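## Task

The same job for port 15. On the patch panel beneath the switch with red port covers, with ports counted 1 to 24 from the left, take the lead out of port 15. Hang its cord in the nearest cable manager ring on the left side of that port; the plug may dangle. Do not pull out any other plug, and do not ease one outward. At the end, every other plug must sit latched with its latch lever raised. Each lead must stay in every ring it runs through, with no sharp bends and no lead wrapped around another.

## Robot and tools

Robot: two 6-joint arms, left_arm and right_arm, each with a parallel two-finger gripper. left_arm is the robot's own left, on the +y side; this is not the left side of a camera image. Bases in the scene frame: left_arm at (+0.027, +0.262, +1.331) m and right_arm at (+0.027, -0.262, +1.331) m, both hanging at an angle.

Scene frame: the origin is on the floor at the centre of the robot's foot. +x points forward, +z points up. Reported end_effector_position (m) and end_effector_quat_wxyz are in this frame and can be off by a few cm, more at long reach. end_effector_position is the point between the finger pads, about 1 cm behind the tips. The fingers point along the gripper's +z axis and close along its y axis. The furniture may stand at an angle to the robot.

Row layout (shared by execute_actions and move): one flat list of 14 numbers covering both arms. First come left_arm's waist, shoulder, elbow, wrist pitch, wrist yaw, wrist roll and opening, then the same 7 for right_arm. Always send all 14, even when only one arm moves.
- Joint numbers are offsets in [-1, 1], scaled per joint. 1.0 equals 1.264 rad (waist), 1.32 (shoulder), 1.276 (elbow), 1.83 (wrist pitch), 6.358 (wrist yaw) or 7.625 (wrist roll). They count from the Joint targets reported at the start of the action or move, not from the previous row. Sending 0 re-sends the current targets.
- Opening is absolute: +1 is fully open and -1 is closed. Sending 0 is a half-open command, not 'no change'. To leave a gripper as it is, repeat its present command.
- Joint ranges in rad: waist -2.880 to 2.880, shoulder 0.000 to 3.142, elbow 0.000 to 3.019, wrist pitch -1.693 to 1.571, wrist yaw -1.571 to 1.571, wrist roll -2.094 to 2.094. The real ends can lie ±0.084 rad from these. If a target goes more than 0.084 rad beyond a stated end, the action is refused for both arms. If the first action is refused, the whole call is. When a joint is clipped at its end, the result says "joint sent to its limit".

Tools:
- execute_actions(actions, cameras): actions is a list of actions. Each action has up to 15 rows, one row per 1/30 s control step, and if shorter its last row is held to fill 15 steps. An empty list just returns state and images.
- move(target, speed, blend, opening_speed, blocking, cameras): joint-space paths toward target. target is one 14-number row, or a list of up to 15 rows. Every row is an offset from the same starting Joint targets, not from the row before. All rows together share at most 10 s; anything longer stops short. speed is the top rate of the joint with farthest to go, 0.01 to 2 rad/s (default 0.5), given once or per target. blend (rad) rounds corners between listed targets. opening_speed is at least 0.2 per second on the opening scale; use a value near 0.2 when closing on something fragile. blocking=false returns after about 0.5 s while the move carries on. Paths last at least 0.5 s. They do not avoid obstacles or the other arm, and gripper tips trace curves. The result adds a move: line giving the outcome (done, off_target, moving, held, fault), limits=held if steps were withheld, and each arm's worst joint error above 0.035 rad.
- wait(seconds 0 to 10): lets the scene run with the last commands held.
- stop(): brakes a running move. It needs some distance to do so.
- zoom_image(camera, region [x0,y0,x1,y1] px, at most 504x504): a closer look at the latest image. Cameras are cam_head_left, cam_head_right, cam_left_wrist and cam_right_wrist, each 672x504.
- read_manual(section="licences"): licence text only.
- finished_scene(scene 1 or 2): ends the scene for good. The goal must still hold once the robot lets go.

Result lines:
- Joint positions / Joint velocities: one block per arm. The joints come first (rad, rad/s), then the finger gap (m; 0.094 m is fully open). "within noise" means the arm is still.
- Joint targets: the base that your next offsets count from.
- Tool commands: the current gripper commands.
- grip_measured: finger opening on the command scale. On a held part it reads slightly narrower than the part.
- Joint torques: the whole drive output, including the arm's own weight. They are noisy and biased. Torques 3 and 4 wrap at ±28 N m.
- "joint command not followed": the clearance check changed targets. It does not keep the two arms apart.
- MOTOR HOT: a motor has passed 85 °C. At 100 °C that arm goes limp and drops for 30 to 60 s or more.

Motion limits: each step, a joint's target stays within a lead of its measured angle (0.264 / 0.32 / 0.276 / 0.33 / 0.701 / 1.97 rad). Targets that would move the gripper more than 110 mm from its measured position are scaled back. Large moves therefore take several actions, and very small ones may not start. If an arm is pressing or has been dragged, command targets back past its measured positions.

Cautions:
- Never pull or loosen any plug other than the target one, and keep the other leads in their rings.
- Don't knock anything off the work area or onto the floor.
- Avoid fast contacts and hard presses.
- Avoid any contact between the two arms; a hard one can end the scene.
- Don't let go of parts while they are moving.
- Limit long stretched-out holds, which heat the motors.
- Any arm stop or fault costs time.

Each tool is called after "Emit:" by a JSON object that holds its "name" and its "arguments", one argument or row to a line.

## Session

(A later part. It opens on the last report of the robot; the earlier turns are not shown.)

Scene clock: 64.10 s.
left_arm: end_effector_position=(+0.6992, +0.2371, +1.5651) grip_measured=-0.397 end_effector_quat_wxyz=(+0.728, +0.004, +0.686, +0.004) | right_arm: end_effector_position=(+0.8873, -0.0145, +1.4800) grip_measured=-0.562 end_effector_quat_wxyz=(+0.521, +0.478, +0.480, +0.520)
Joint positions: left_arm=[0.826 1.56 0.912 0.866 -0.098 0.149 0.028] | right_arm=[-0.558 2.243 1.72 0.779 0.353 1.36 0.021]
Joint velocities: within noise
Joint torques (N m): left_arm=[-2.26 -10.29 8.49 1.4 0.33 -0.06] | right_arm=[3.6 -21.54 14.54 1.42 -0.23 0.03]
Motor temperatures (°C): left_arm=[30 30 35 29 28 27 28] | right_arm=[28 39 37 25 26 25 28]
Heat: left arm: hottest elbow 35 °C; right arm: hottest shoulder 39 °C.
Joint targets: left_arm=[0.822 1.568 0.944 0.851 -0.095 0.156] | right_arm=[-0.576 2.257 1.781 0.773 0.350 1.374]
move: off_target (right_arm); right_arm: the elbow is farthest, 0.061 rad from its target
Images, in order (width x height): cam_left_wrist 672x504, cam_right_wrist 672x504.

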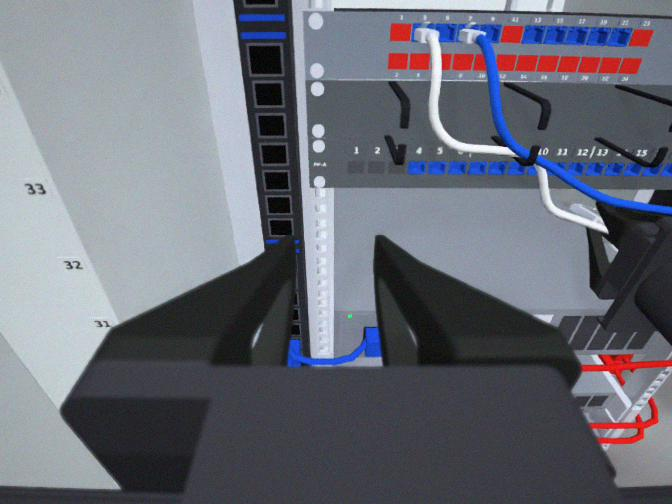

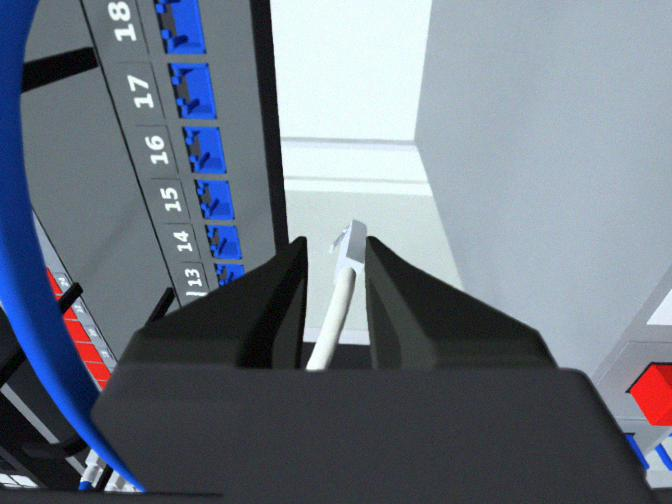

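Emit:
{"name": "move", "arguments": {
  "target": [0,0,0,0,0,0,-0.4,-0.001,0.0090,0.0125,-0.0044,0,0,-0.56],
  "speed": 0.1,
  "cameras": ["cam_right_wrist"]
}}

Emit:
{"name": "zoom_image", "arguments": {
  "camera": "cam_right_wrist",
  "region": [220, 100, 460, 340]
}}

Scene clock: 65.40 s.
left_arm: end_effector_position=(+0.6992, +0.2371, +1.5651) grip_measured=-0.397 end_effector_quat_wxyz=(+0.728, +0.004, +0.686, +0.004) | right_arm: end_effector_position=(+0.8906, -0.0128, +1.4775) grip_measured=-0.562 end_effector_quat_wxyz=(+0.520, +0.478, +0.481, +0.519)
Joint positions: left_arm=[0.826 1.56 0.912 0.866 -0.098 0.149 0.028] | right_arm=[-0.558 2.254 1.736 0.771 0.353 1.36 0.021]
Joint velocities: within noise
Joint torques (N m): left_arm=[-2.67 -10.17 8.54 1.55 0.33 -0.05] | right_arm=[3.49 -21.71 14.56 1.36 -0.23 0.04]
Motor temperatures (°C): left_arm=[30 30 35 29 28 27 28] | right_arm=[28 39 37 25 26 25 28]
Heat: left arm: hottest elbow 35 °C; right arm: hottest shoulder 39 °C.
Joint targets: left_arm=[0.822 1.568 0.944 0.851 -0.095 0.156] | right_arm=[-0.577 2.269 1.797 0.765 0.350 1.374]
move: off_target (right_arm); right_arm: the elbow is farthest, 0.061 rad from its target
Images, in order (width x height): cam_right_wrist 672x504.

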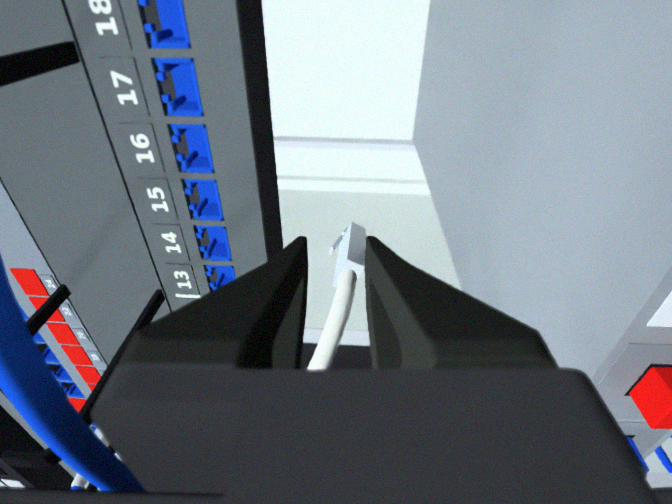

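Scaled by 2.100 from the camera's 672x504 image, which has a finer 960x720 frame.

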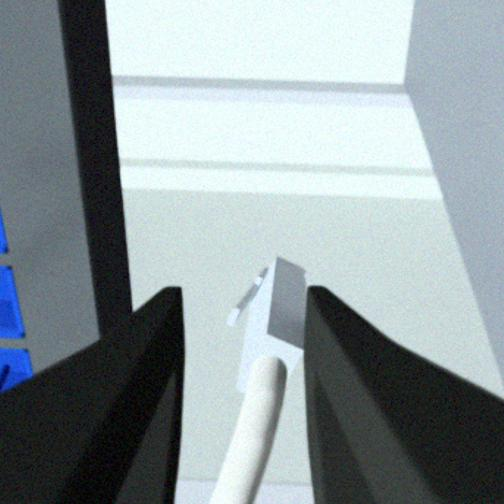

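Emit:
{"name": "move", "arguments": {
  "target": [0,0,0,0,0,0,-0.4,0,0,0,0,0,0,-1],
  "opening_speed": 0.25,
  "cameras": ["cam_right_wrist","cam_left_wrist"]
}}

Emit:
{"name": "zoom_image", "arguments": {
  "camera": "cam_right_wrist",
  "region": [220, 100, 460, 340]
}}

Scene clock: 67.50 s.
left_arm: end_effector_position=(+0.6992, +0.2371, +1.5651) grip_measured=-0.397 end_effector_quat_wxyz=(+0.728, +0.004, +0.686, +0.004) | right_arm: end_effector_position=(+0.8914, -0.0130, +1.4793) grip_measured=-0.894 end_effector_quat_wxyz=(+0.520, +0.479, +0.479, +0.521)
Joint positions: left_arm=[0.826 1.56 0.912 0.866 -0.098 0.149 0.028] | right_arm=[-0.559 2.254 1.74 0.77 0.352 1.363 0.005]
Joint velocities: within noise
Joint torques (N m): left_arm=[-2.2 -10.7 8.62 1.36 0.38 -0.04] | right_arm=[3.43 -21.42 14.26 1.39 -0.2 -0.02]
Motor temperatures (°C): left_arm=[30 30 35 29 28 27 28] | right_arm=[28 39 37 25 26 25 28]
Heat: left arm: hottest elbow 35 °C; right arm: hottest shoulder 39 °C.
Joint targets: left_arm=[0.822 1.568 0.944 0.851 -0.095 0.156] | right_arm=[-0.577 2.269 1.797 0.765 0.350 1.374]
move: off_target (right_arm); right_arm: the elbow is farthest, 0.057 rad from its target
Images, in order (width x height): cam_left_wrist 672x504, cam_right_wrist 672x504.

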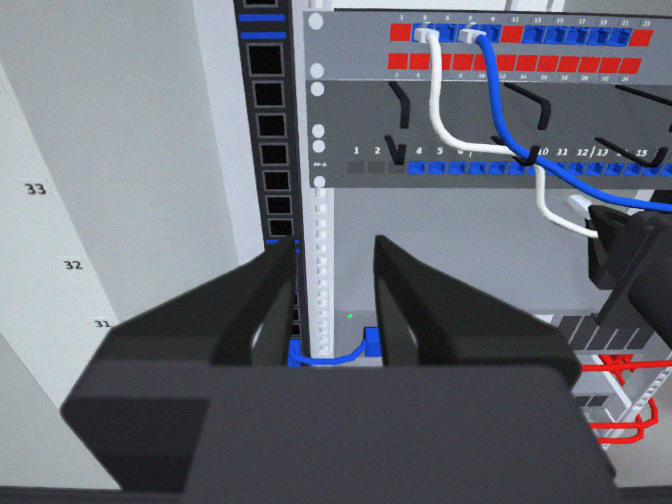

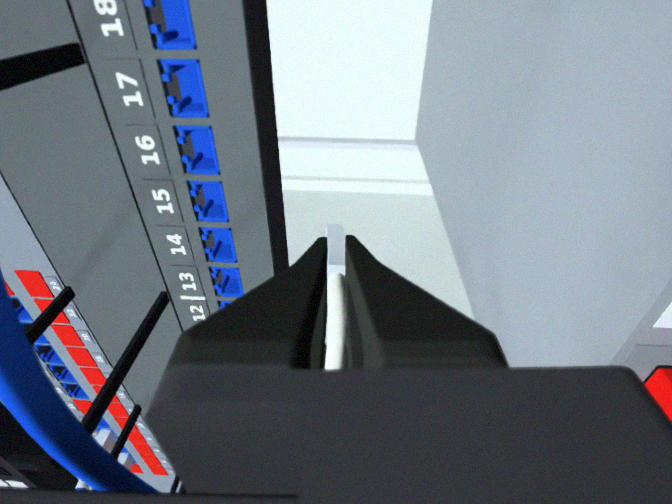

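Scaled by 2.100 from the camera's 672x504 image, which has a finer 960x720 frame.

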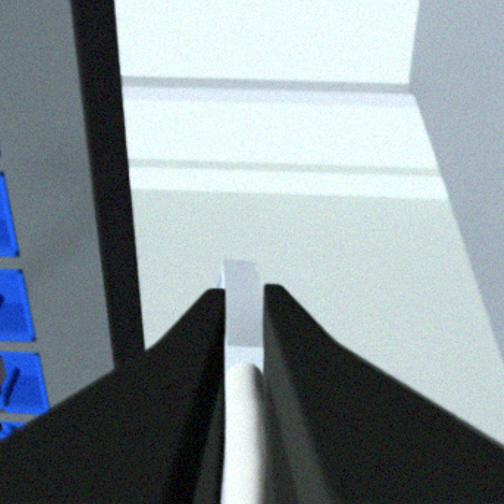

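Emit:
{"name": "move", "arguments": {
  "target": [0,0,0,0,0,0,-0.4,0.0427,-0.0939,-0.1607,0.0552,0.0039,0,-1],
  "speed": 0.12,
  "cameras": ["cam_right_wrist","cam_left_wrist"]
}}

Emit:
{"name": "zoom_image", "arguments": {
  "camera": "cam_left_wrist",
  "region": [502, 130, 672, 300]
}}

Scene clock: 71.40 s.
left_arm: end_effector_position=(+0.6992, +0.2371, +1.5651) grip_measured=-0.397 end_effector_quat_wxyz=(+0.728, +0.004, +0.686, +0.004) | right_arm: end_effector_position=(+0.8572, -0.0198, +1.4831) grip_measured=-0.894 end_effector_quat_wxyz=(+0.521, +0.482, +0.474, +0.521)
Joint positions: left_arm=[0.826 1.56 0.912 0.866 -0.098 0.149 0.028] | right_arm=[-0.547 2.18 1.595 0.848 0.373 1.364 0.005]
Joint velocities: within noise
Joint torques (N m): left_arm=[-2.43 -10.11 8.61 1.57 0.35 -0.03] | right_arm=[6.83 -24.23 8.7 2.37 -0.06 -0.02]
Motor temperatures (°C): left_arm=[30 30 35 29 28 27 28] | right_arm=[28 38 38 25 26 25 29]
Heat: left arm: hottest elbow 35 °C; right arm: hottest shoulder 38 °C.
Joint targets: left_arm=[0.822 1.568 0.944 0.851 -0.095 0.156] | right_arm=[-0.523 2.145 1.592 0.866 0.375 1.374]
move: done
Images, in order (width x height): cam_left_wrist 672x504, cam_right_wrist 672x504.

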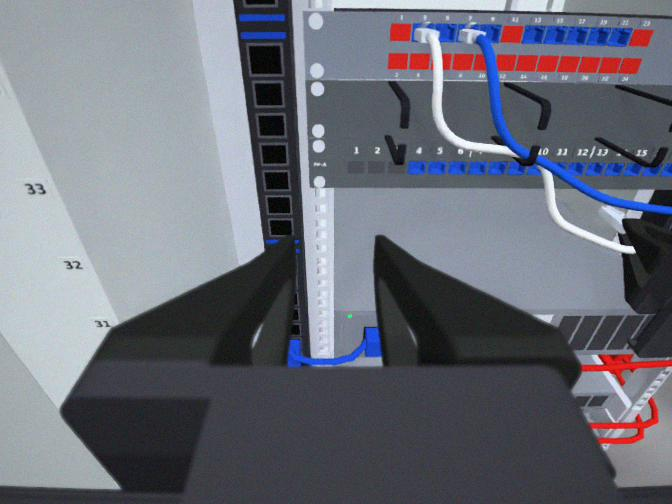

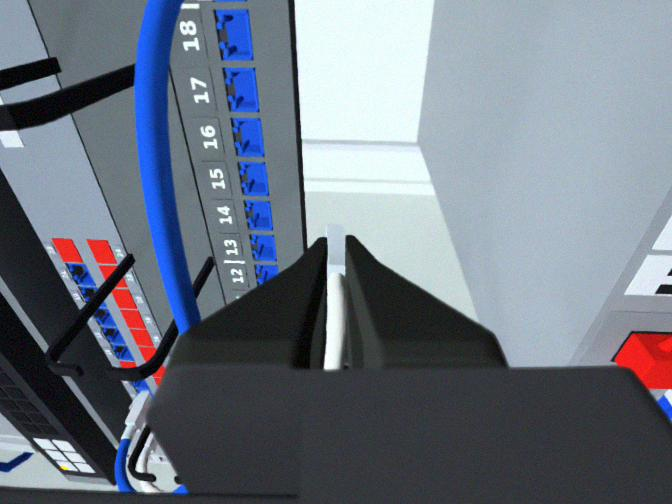

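Scaled by 2.965 from the camera's 672x504 image, which has a finer 960x720 frame.

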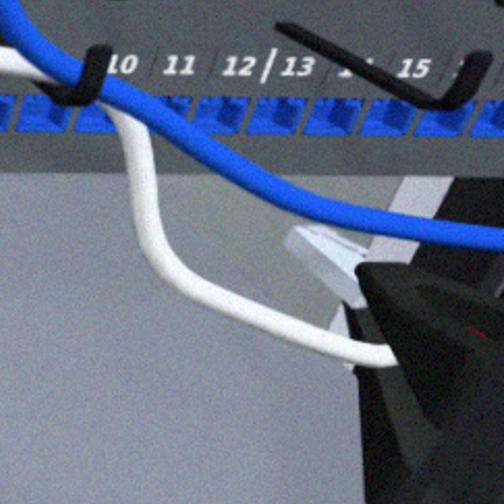

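Emit:
{"name": "move", "arguments": {
  "target": [
    [0,0,0,0,0,0,-0.4,-0.0435,0.1818,0.1309,0.2383,-0.0189,-0.0123,-1],
    [0,0,0,0,0,0,-0.4,-0.0688,0.3727,0.3989,0.3699,-0.0407,-0.0209,-1]
  ],
  "speed": 0.25,
  "blend": 0.03,
  "cameras": ["cam_right_wrist","cam_left_wrist","cam_head_right"]
}}

Emit:
{"name": "zoom_image", "arguments": {
  "camera": "cam_left_wrist",
  "region": [502, 130, 672, 300]
}}

Scene clock: 76.83 s.
left_arm: end_effector_position=(+0.6992, +0.2371, +1.5651) grip_measured=-0.397 end_effector_quat_wxyz=(+0.728, +0.004, +0.686, +0.004) | right_arm: end_effector_position=(+0.8608, -0.0128, +1.4885) grip_measured=-0.896 end_effector_quat_wxyz=(+0.649, +0.269, +0.260, +0.663)
Joint positions: left_arm=[0.826 1.56 0.912 0.866 -0.098 0.149 0.028] | right_arm=[-0.59 2.618 2.052 1.53 0.118 1.232 0.005]
Joint velocities: within noise
Joint torques (N m): left_arm=[-2.37 -10.58 8.68 1.52 0.35 -0.06] | right_arm=[3.49 -22.36 12.56 1.47 -0.31 -0.31]
Motor temperatures (°C): left_arm=[30 30 36 29 28 27 28] | right_arm=[28 38 39 25 26 25 29]
Heat: left arm: hottest elbow 36 °C; right arm: hottest elbow 39 °C.
Joint targets: left_arm=[0.822 1.568 0.944 0.851 -0.095 0.156] | right_arm=[-0.610 2.637 2.101 1.543 0.116 1.214]
move: off_target (right_arm); right_arm: the elbow is farthest, 0.049 rad from its target
Images, in order (width x height): cam_head_right 672x504, cam_left_wrist 672x504, cam_right_wrist 672x504.

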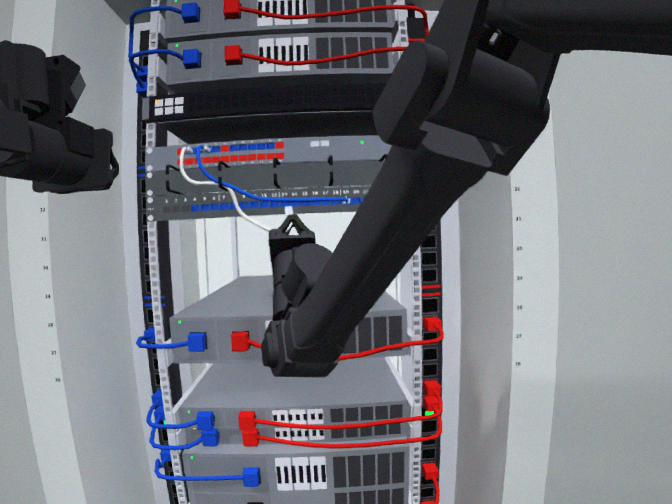

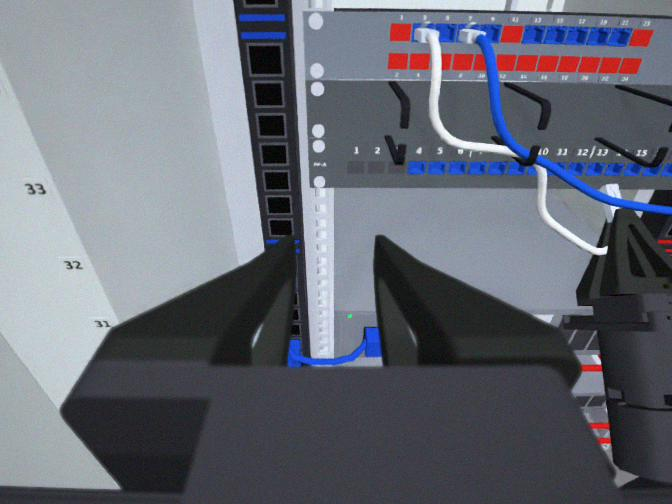

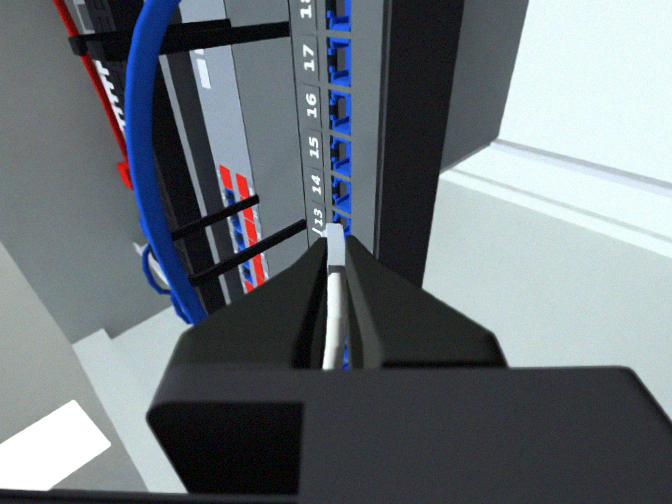

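Scaled by 2.965 from the camera's 672x504 image, which has a finer 960x720 frame.

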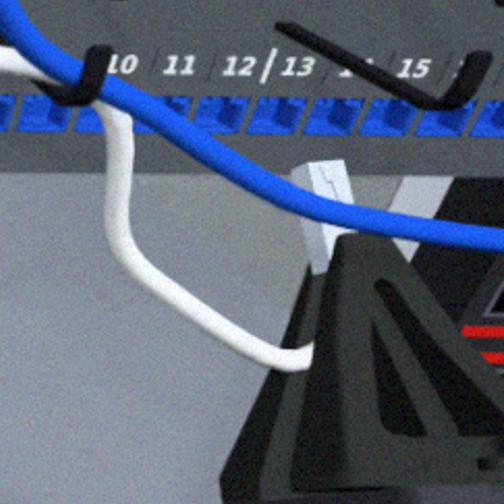

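Emit:
{"name": "move", "arguments": {
  "target": [0,0,0,0,0,0,-0.4,-0.0055,0.0416,0.11,0.0063,-0.0067,0,-1],
  "speed": 0.12,
  "cameras": ["cam_right_wrist","cam_left_wrist"]
}}

Emit:
{"name": "zoom_image", "arguments": {
  "camera": "cam_left_wrist",
  "region": [502, 130, 672, 300]
}}

Scene clock: 79.17 s.
left_arm: end_effector_position=(+0.6992, +0.2371, +1.5651) grip_measured=-0.397 end_effector_quat_wxyz=(+0.728, +0.004, +0.686, +0.004) | right_arm: end_effector_position=(+0.8682, -0.0174, +1.5029) grip_measured=-0.896 end_effector_quat_wxyz=(+0.662, +0.237, +0.231, +0.673)
Joint positions: left_arm=[0.826 1.56 0.912 0.866 -0.098 0.149 0.028] | right_arm=[-0.603 2.676 2.185 1.54 0.078 1.23 0.005]
Joint velocities: within noise
Joint torques (N m): left_arm=[-2.14 -10.52 8.76 1.51 0.36 0] | right_arm=[4.37 -22.59 13.44 1.26 -0.4 -0.26]
Motor temperatures (°C): left_arm=[30 30 36 29 28 27 28] | right_arm=[28 38 39 25 26 25 29]
Heat: left arm: hottest elbow 36 °C; right arm: hottest elbow 39 °C.
Joint targets: left_arm=[0.822 1.568 0.944 0.851 -0.095 0.156] | right_arm=[-0.617 2.692 2.241 1.554 0.074 1.215]
move: off_target (right_arm); right_arm: the elbow is farthest, 0.056 rad from its target
Images, in order (width x height): cam_left_wrist 672x504, cam_right_wrist 672x504.

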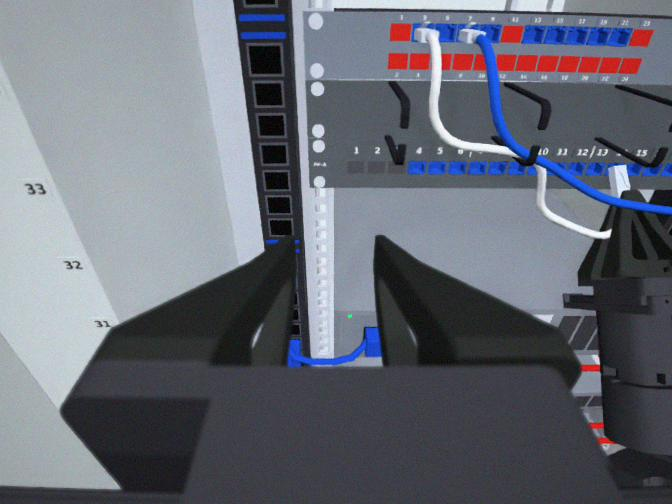

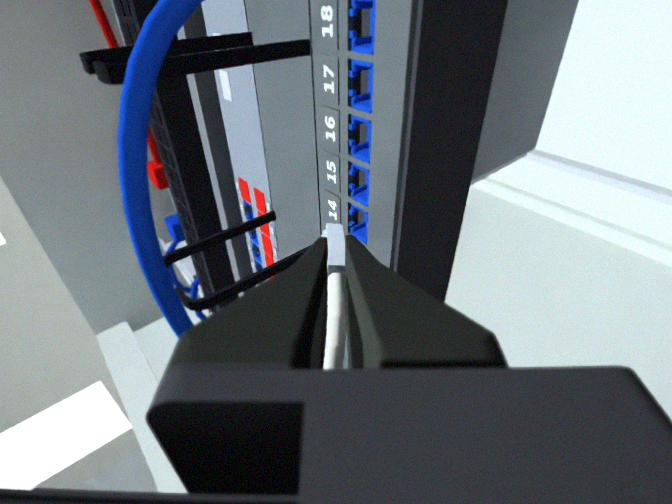

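Scaled by 2.965 from the camera's 672x504 image, which has a finer 960x720 frame.

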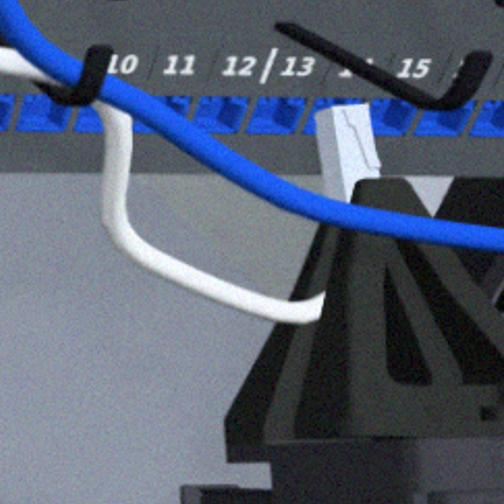

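Emit:
{"name": "move", "arguments": {
  "target": [0,0,0,0,0,0,-0.4,-0.0056,0.0417,0.11,0.0063,-0.0067,0,-1],
  "speed": 0.12,
  "cameras": ["cam_right_wrist","cam_left_wrist","cam_head_left"]
}}

Emit:
{"name": "zoom_image", "arguments": {
  "camera": "cam_left_wrist",
  "region": [502, 110, 672, 280]
}}

Emit:
{"name": "zoom_image", "arguments": {
  "camera": "cam_head_left",
  "region": [240, 120, 400, 240]
}}

Scene clock: 81.13 s.
left_arm: end_effector_position=(+0.6992, +0.2371, +1.5651) grip_measured=-0.397 end_effector_quat_wxyz=(+0.728, +0.004, +0.686, +0.004) | right_arm: end_effector_position=(+0.8702, -0.0207, +1.5198) grip_measured=-0.896 end_effector_quat_wxyz=(+0.674, +0.202, +0.199, +0.683)
Joint positions: left_arm=[0.826 1.56 0.912 0.866 -0.098 0.149 0.028] | right_arm=[-0.613 2.733 2.323 1.552 0.037 1.229 0.005]
Joint velocities: within noise
Joint torques (N m): left_arm=[-1.85 -10.64 8.69 1.55 0.37 -0.02] | right_arm=[4.37 -23.71 13.97 1.17 -0.44 -0.23]
Motor temperatures (°C): left_arm=[30 30 36 29 28 27 28] | right_arm=[28 38 39 25 26 25 29]
Heat: left arm: hottest elbow 36 °C; right arm: hottest elbow 39 °C.
Joint targets: left_arm=[0.822 1.568 0.944 0.851 -0.095 0.156] | right_arm=[-0.624 2.747 2.381 1.566 0.031 1.215]
move: off_target (right_arm); right_arm: the elbow is farthest, 0.059 rad from its target
Images, in order (width x height): cam_head_left 672x504, cam_left_wrist 672x504, cam_right_wrist 672x504.

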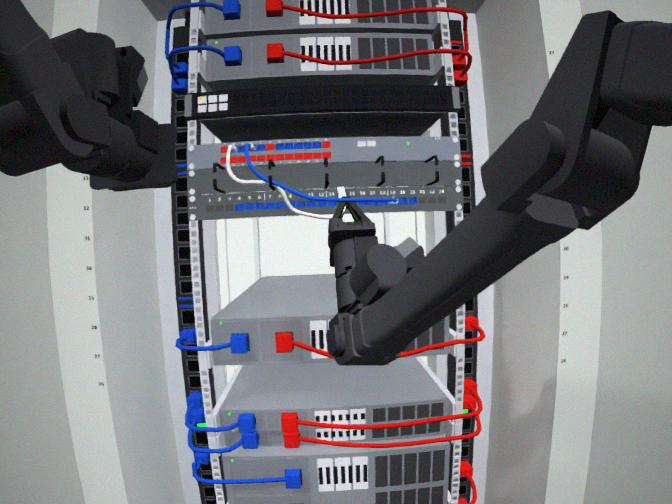

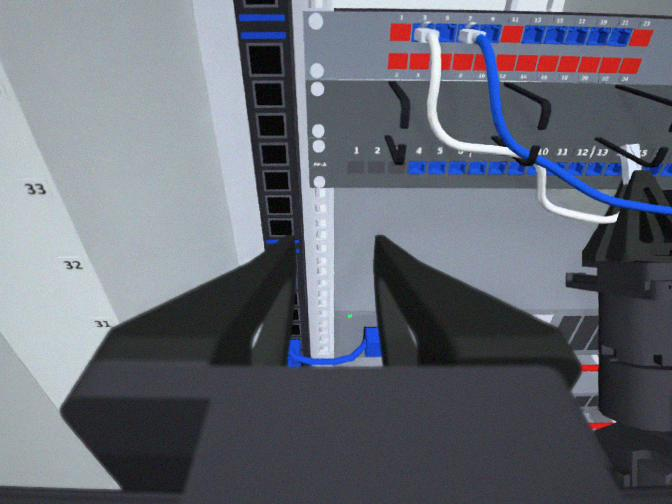

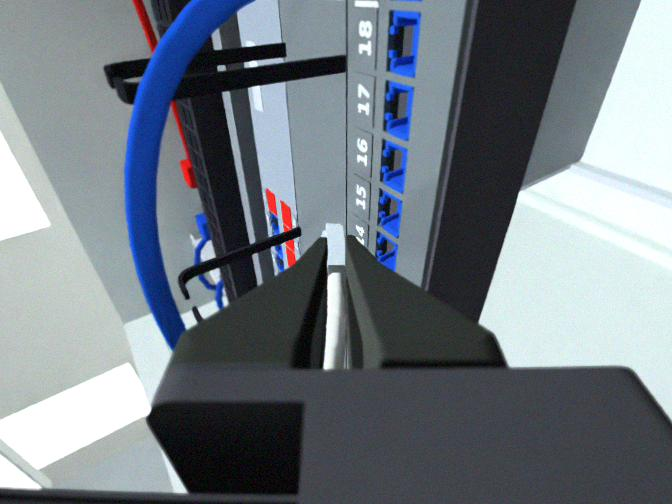

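Scaled by 2.965 from the camera's 672x504 image, which has a finer 960x720 frame.

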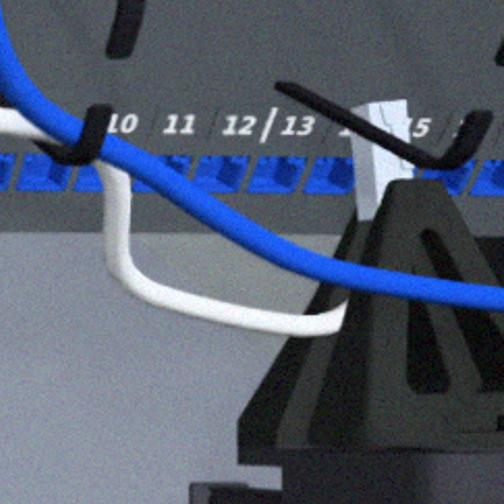

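Scaled by 3.150 from the camera's 672x504 image, which has a finer 960x720 frame.

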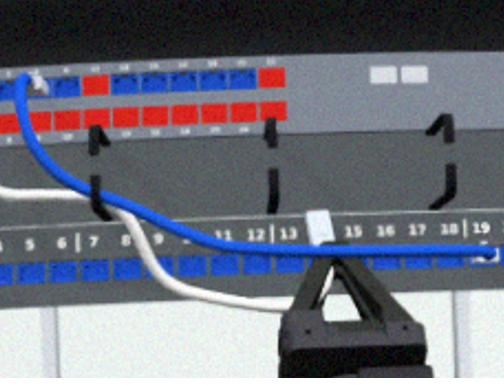

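Emit:
{"name": "move", "arguments": {
  "target": [0,0,0,0,0,0,-0.4,0,-0.053,0,0,0,0,-1],
  "speed": 0.12,
  "cameras": ["cam_right_wrist","cam_left_wrist","cam_head_left"]
}}

Emit:
{"name": "zoom_image", "arguments": {
  "camera": "cam_head_left",
  "region": [240, 120, 400, 240]
}}

Emit:
{"name": "zoom_image", "arguments": {
  "camera": "cam_left_wrist",
  "region": [502, 110, 672, 280]
}}

Scene clock: 82.93 s.
left_arm: end_effector_position=(+0.6992, +0.2371, +1.5651) grip_measured=-0.397 end_effector_quat_wxyz=(+0.728, +0.004, +0.686, +0.004) | right_arm: end_effector_position=(+0.8697, -0.0233, +1.5344) grip_measured=-0.896 end_effector_quat_wxyz=(+0.676, +0.198, +0.191, +0.684)
Joint positions: left_arm=[0.826 1.56 0.912 0.866 -0.098 0.149 0.028] | right_arm=[-0.613 2.715 2.323 1.553 0.036 1.228 0.005]
Joint velocities: within noise
Joint torques (N m): left_arm=[-2.02 -10.4 8.62 1.59 0.36 -0.03] | right_arm=[4.54 -27.99 14.04 1.1 -0.42 -0.22]
Motor temperatures (°C): left_arm=[30 30 36 29 28 27 28] | right_arm=[28 39 40 25 26 25 30]
Heat: left arm: hottest elbow 36 °C; right arm: hottest elbow 40 °C.
Joint targets: left_arm=[0.822 1.568 0.944 0.851 -0.095 0.156] | right_arm=[-0.624 2.677 2.382 1.566 0.031 1.214]
move: off_target (right_arm); right_arm: the elbow is farthest, 0.058 rad from its target
Images, in order (width x height): cam_head_left 672x504, cam_left_wrist 672x504, cam_right_wrist 672x504.

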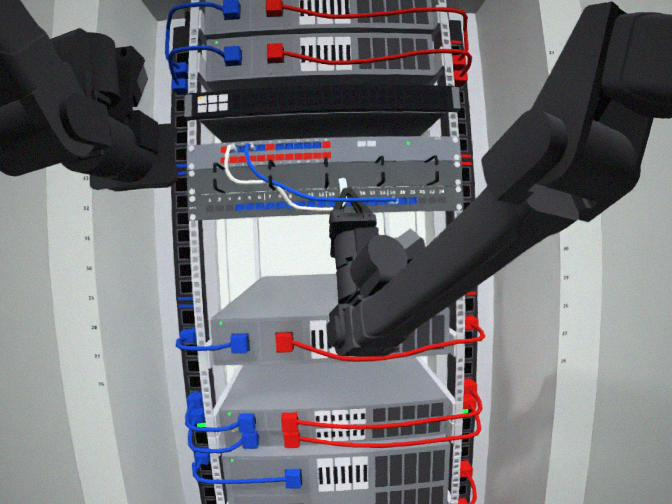

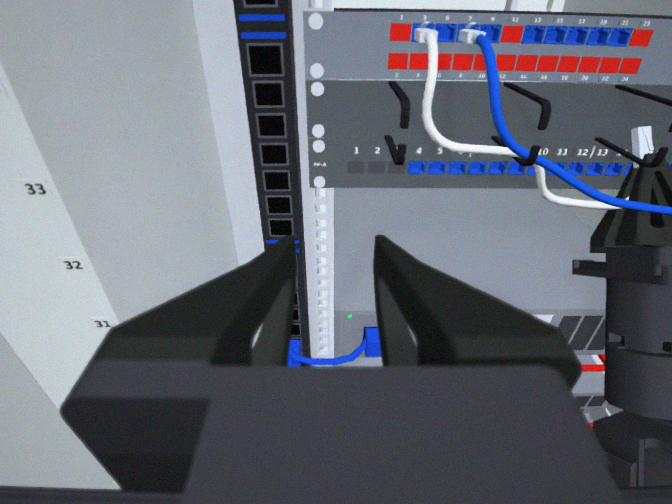

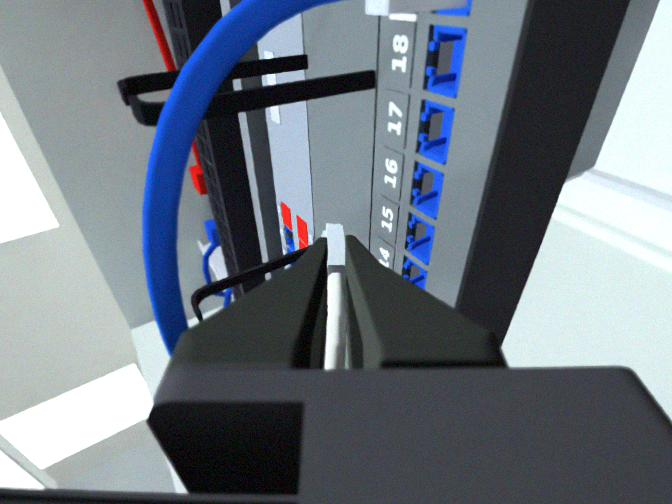

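Scaled by 3.150 from the camera's 672x504 image, which has a finer 960x720 frame.

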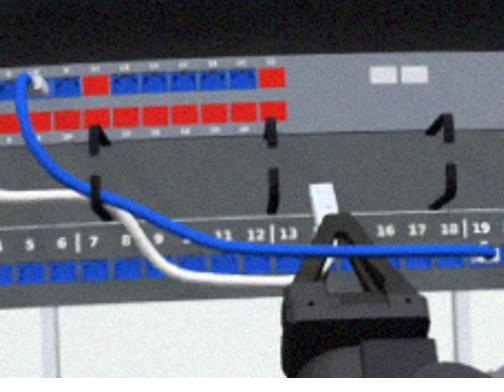

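Scaled by 2.965 from the camera's 672x504 image, which has a finer 960x720 frame.

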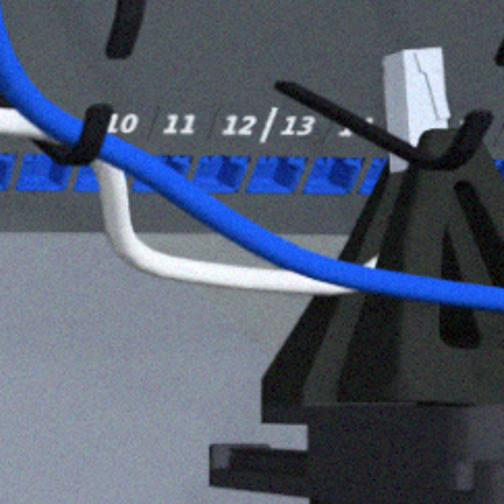

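Emit:
{"name": "move", "arguments": {
  "target": [0,0,0,0,0,0,-0.4,-0.0135,-0.0065,0,0,0,0,-1],
  "speed": 0.12,
  "cameras": ["cam_head_left"]
}}

Emit:
{"name": "zoom_image", "arguments": {
  "camera": "cam_head_left",
  "region": [300, 150, 400, 225]
}}

Scene clock: 87.60 s.
left_arm: end_effector_position=(+0.6992, +0.2371, +1.5651) grip_measured=-0.397 end_effector_quat_wxyz=(+0.728, +0.004, +0.686, +0.004) | right_arm: end_effector_position=(+0.8721, -0.0329, +1.5378) grip_measured=-0.896 end_effector_quat_wxyz=(+0.680, +0.197, +0.189, +0.680)
Joint positions: left_arm=[0.826 1.56 0.912 0.866 -0.098 0.149 0.028] | right_arm=[-0.624 2.71 2.323 1.553 0.034 1.228 0.005]
Joint velocities: within noise
Joint torques (N m): left_arm=[-2.02 -10.11 8.54 1.47 0.34 -0.08] | right_arm=[3.96 -28.4 13.97 1.13 -0.3 -0.23]
Motor temperatures (°C): left_arm=[30 30 36 29 28 27 28] | right_arm=[28 41 41 25 26 25 30]
Heat: left arm: hottest elbow 36 °C; right arm: hottest shoulder 41 °C.
Joint targets: left_arm=[0.822 1.568 0.944 0.851 -0.095 0.156] | right_arm=[-0.641 2.668 2.382 1.566 0.031 1.215]
move: off_target (right_arm); right_arm: the elbow is farthest, 0.059 rad from its target
Images, in order (width x height): cam_head_left 672x504.

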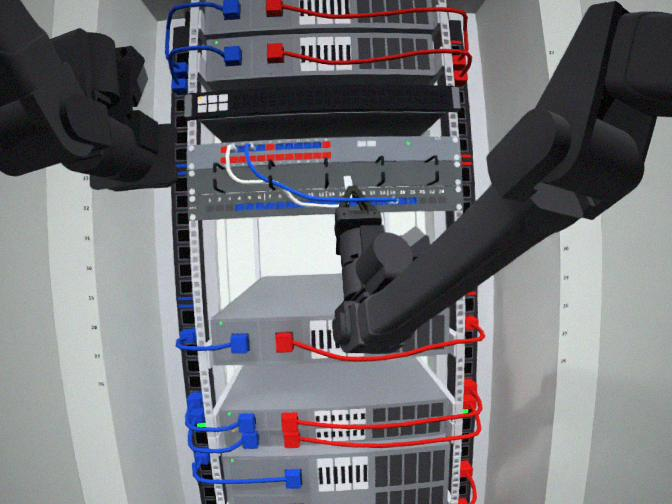

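Scaled by 5.040 from the camera's 672x504 image, which has a finer 960x720 frame.

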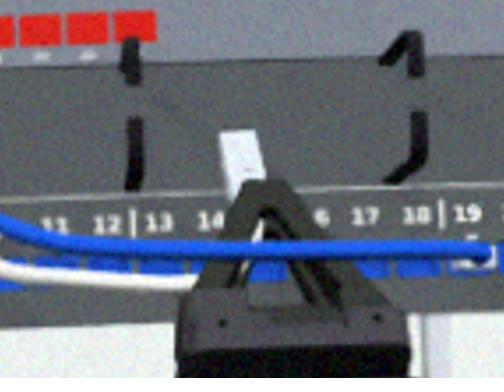

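Emit:
{"name": "move", "arguments": {
  "target": [-0.326,0.2765,0.5227,-0.3557,-0.0692,-0.0146,-0.45,0,0,0,0,0,0,-1],
  "speed": 0.4
}}

Emit:
{"name": "zoom_image", "arguments": {
  "camera": "cam_left_wrist",
  "region": [216, 60, 456, 300]
}}

Scene clock: 90.60 s.
left_arm: end_effector_position=(+0.7918, -0.0354, +1.5532) grip_measured=-0.447 end_effector_quat_wxyz=(+0.604, +0.010, +0.797, -0.006) | right_arm: end_effector_position=(+0.8721, -0.0328, +1.5378) grip_measured=-0.896 end_effector_quat_wxyz=(+0.680, +0.196, +0.189, +0.680)
Joint positions: left_arm=[0.408 1.905 1.554 0.215 -0.532 0.052 0.026] | right_arm=[-0.624 2.71 2.323 1.553 0.033 1.228 0.005]
Joint velocities: within noise
Joint torques (N m): left_arm=[-3.31 -14.45 12.04 1.37 0.06 -0.15] | right_arm=[4.01 -28.04 13.97 1.07 -0.29 -0.21]
Motor temperatures (°C): left_arm=[30 31 37 29 28 27 28] | right_arm=[28 41 42 25 26 25 30]
Heat: left arm: hottest elbow 37 °C; right arm: hottest elbow 42 °C.
Joint targets: left_arm=[0.410 1.933 1.611 0.200 -0.534 0.044] | right_arm=[-0.641 2.668 2.382 1.566 0.031 1.215]
move: off_target (left_arm, right_arm); left_arm: the elbow is farthest, 0.057 rad from its target; right_arm: the elbow is farthest, 0.059 rad from its target

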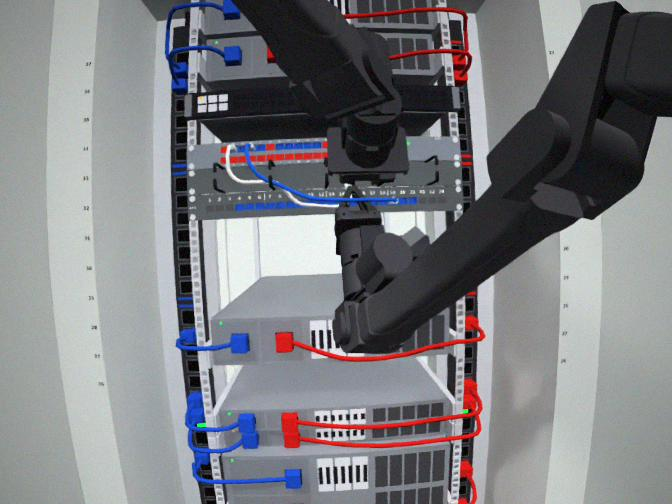

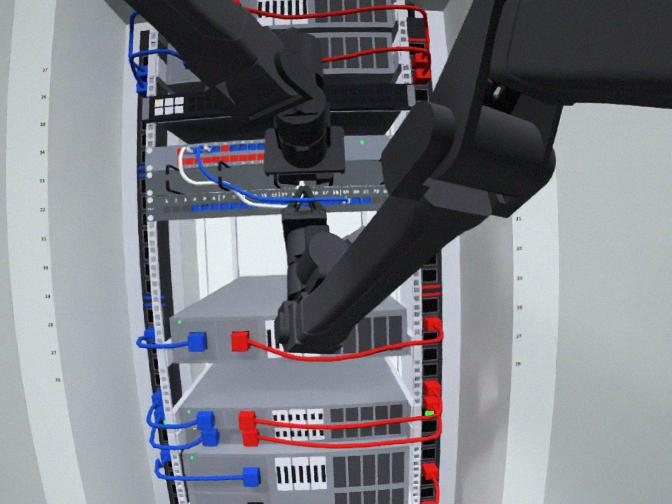

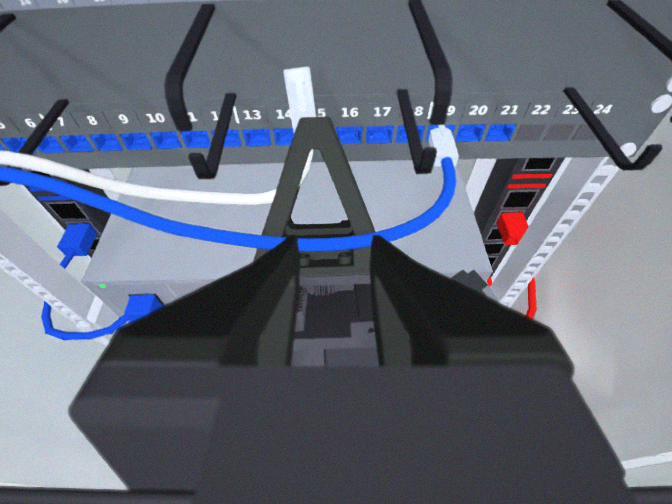

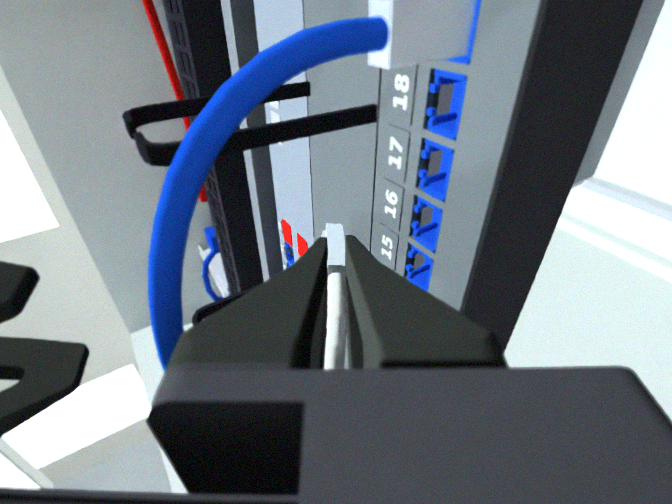

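Scaled by 2.100 from the camera's 672x504 image, which has a finer 960x720 frame.

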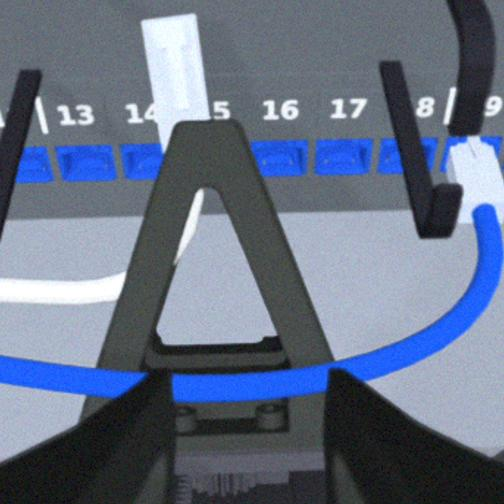

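Emit:
{"name": "move", "arguments": {
  "target": [0.049,0.065,0.134,-0.0383,0.0042,0.0008,-0.45,0,0,0,0,0,0,-1],
  "speed": 0.2,
  "cameras": ["cam_left_wrist","cam_head_left"]
}}

Emit:
{"name": "zoom_image", "arguments": {
  "camera": "cam_left_wrist",
  "region": [216, 60, 456, 300]
}}

Scene clock: 93.87 s.
left_arm: end_effector_position=(+0.8443, -0.0153, +1.5628) grip_measured=-0.447 end_effector_quat_wxyz=(+0.608, -0.007, +0.794, +0.002) | right_arm: end_effector_position=(+0.8721, -0.0328, +1.5378) grip_measured=-0.896 end_effector_quat_wxyz=(+0.680, +0.196, +0.189, +0.680)
Joint positions: left_arm=[0.462 1.987 1.725 0.145 -0.511 0.051 0.026] | right_arm=[-0.624 2.71 2.323 1.553 0.033 1.228 0.005]
Joint velocities: within noise
Joint torques (N m): left_arm=[-2.37 -15.85 12.29 1.31 0.26 -0.07] | right_arm=[4.01 -28.45 13.97 1.09 -0.3 -0.22]
Motor temperatures (°C): left_arm=[30 31 37 29 28 27 28] | right_arm=[28 42 43 25 26 25 30]
Heat: left arm: hottest elbow 37 °C; right arm: hottest elbow 43 °C.
Joint targets: left_arm=[0.472 2.019 1.782 0.130 -0.508 0.050] | right_arm=[-0.641 2.668 2.382 1.566 0.031 1.215]
move: off_target (left_arm, right_arm); left_arm: the elbow is farthest, 0.057 rad from its target; right_arm: the elbow is farthest, 0.059 rad from its target
Images, in order (width x height): cam_head_left 672x504, cam_left_wrist 672x504.

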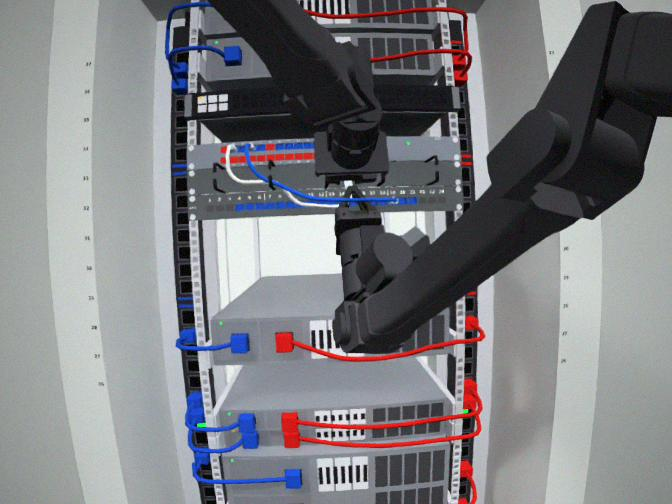

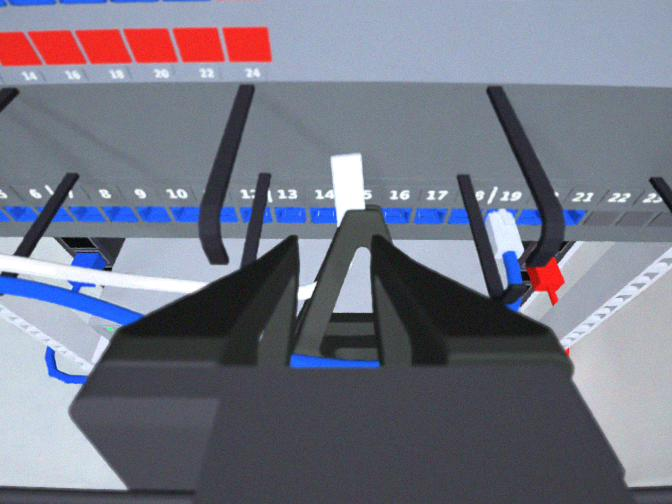

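Scaled by 2.100 from the camera's 672x504 image, which has a finer 960x720 frame.

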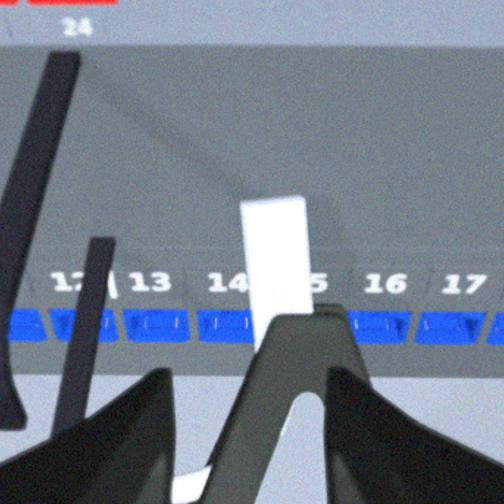

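Emit:
{"name": "move", "arguments": {
  "target": [0.0174,0.075,0.1418,-0.041,0.0052,0.0007,-0.56,0,0,0,0,0,0,-1],
  "speed": 0.12,
  "cameras": ["cam_left_wrist","cam_head_left"]
}}

Emit:
{"name": "zoom_image", "arguments": {
  "camera": "cam_left_wrist",
  "region": [216, 100, 456, 340]
}}

Scene clock: 96.57 s.
left_arm: end_effector_position=(+0.8845, -0.0217, +1.5663) grip_measured=-0.557 end_effector_quat_wxyz=(+0.610, -0.005, +0.792, -0.004) | right_arm: end_effector_position=(+0.8721, -0.0328, +1.5378) grip_measured=-0.896 end_effector_quat_wxyz=(+0.680, +0.196, +0.189, +0.680)
Joint positions: left_arm=[0.481 2.085 1.905 0.07 -0.478 0.051 0.021] | right_arm=[-0.624 2.71 2.323 1.553 0.033 1.228 0.005]
Joint velocities: within noise
Joint torques (N m): left_arm=[-2.67 -16.85 12.63 1.25 0.27 -0.11] | right_arm=[4.01 -28.1 13.98 1.07 -0.29 -0.24]
Motor temperatures (°C): left_arm=[30 31 38 29 28 27 28] | right_arm=[28 43 44 25 26 25 30]
Heat: left arm: hottest elbow 38 °C; right arm: hottest elbow 44 °C.
Joint targets: left_arm=[0.494 2.118 1.963 0.055 -0.475 0.056] | right_arm=[-0.641 2.668 2.382 1.566 0.031 1.215]
move: off_target (left_arm, right_arm); left_arm: the elbow is farthest, 0.058 rad from its target; right_arm: the elbow is farthest, 0.059 rad from its target
Images, in order (width x height): cam_head_left 672x504, cam_left_wrist 672x504.

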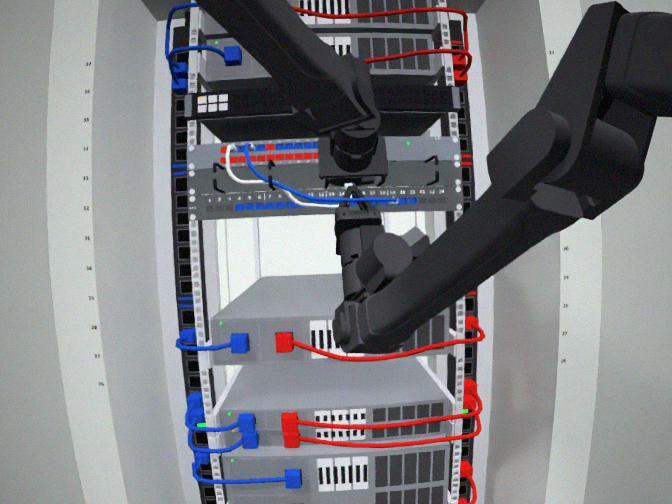

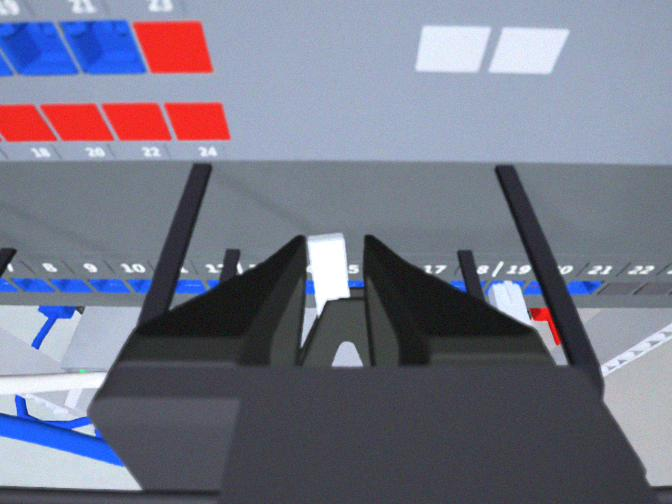

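Scaled by 2.100 from the camera's 672x504 image, which has a finer 960x720 frame.

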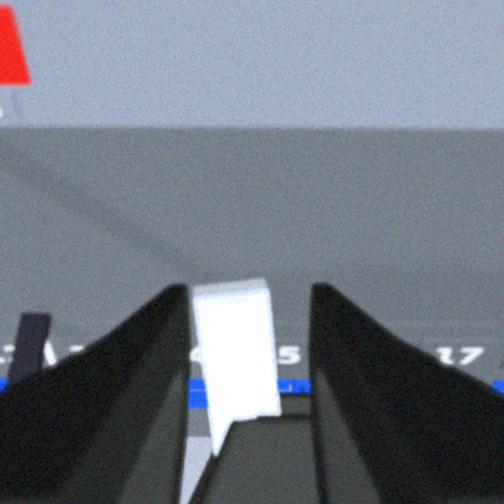

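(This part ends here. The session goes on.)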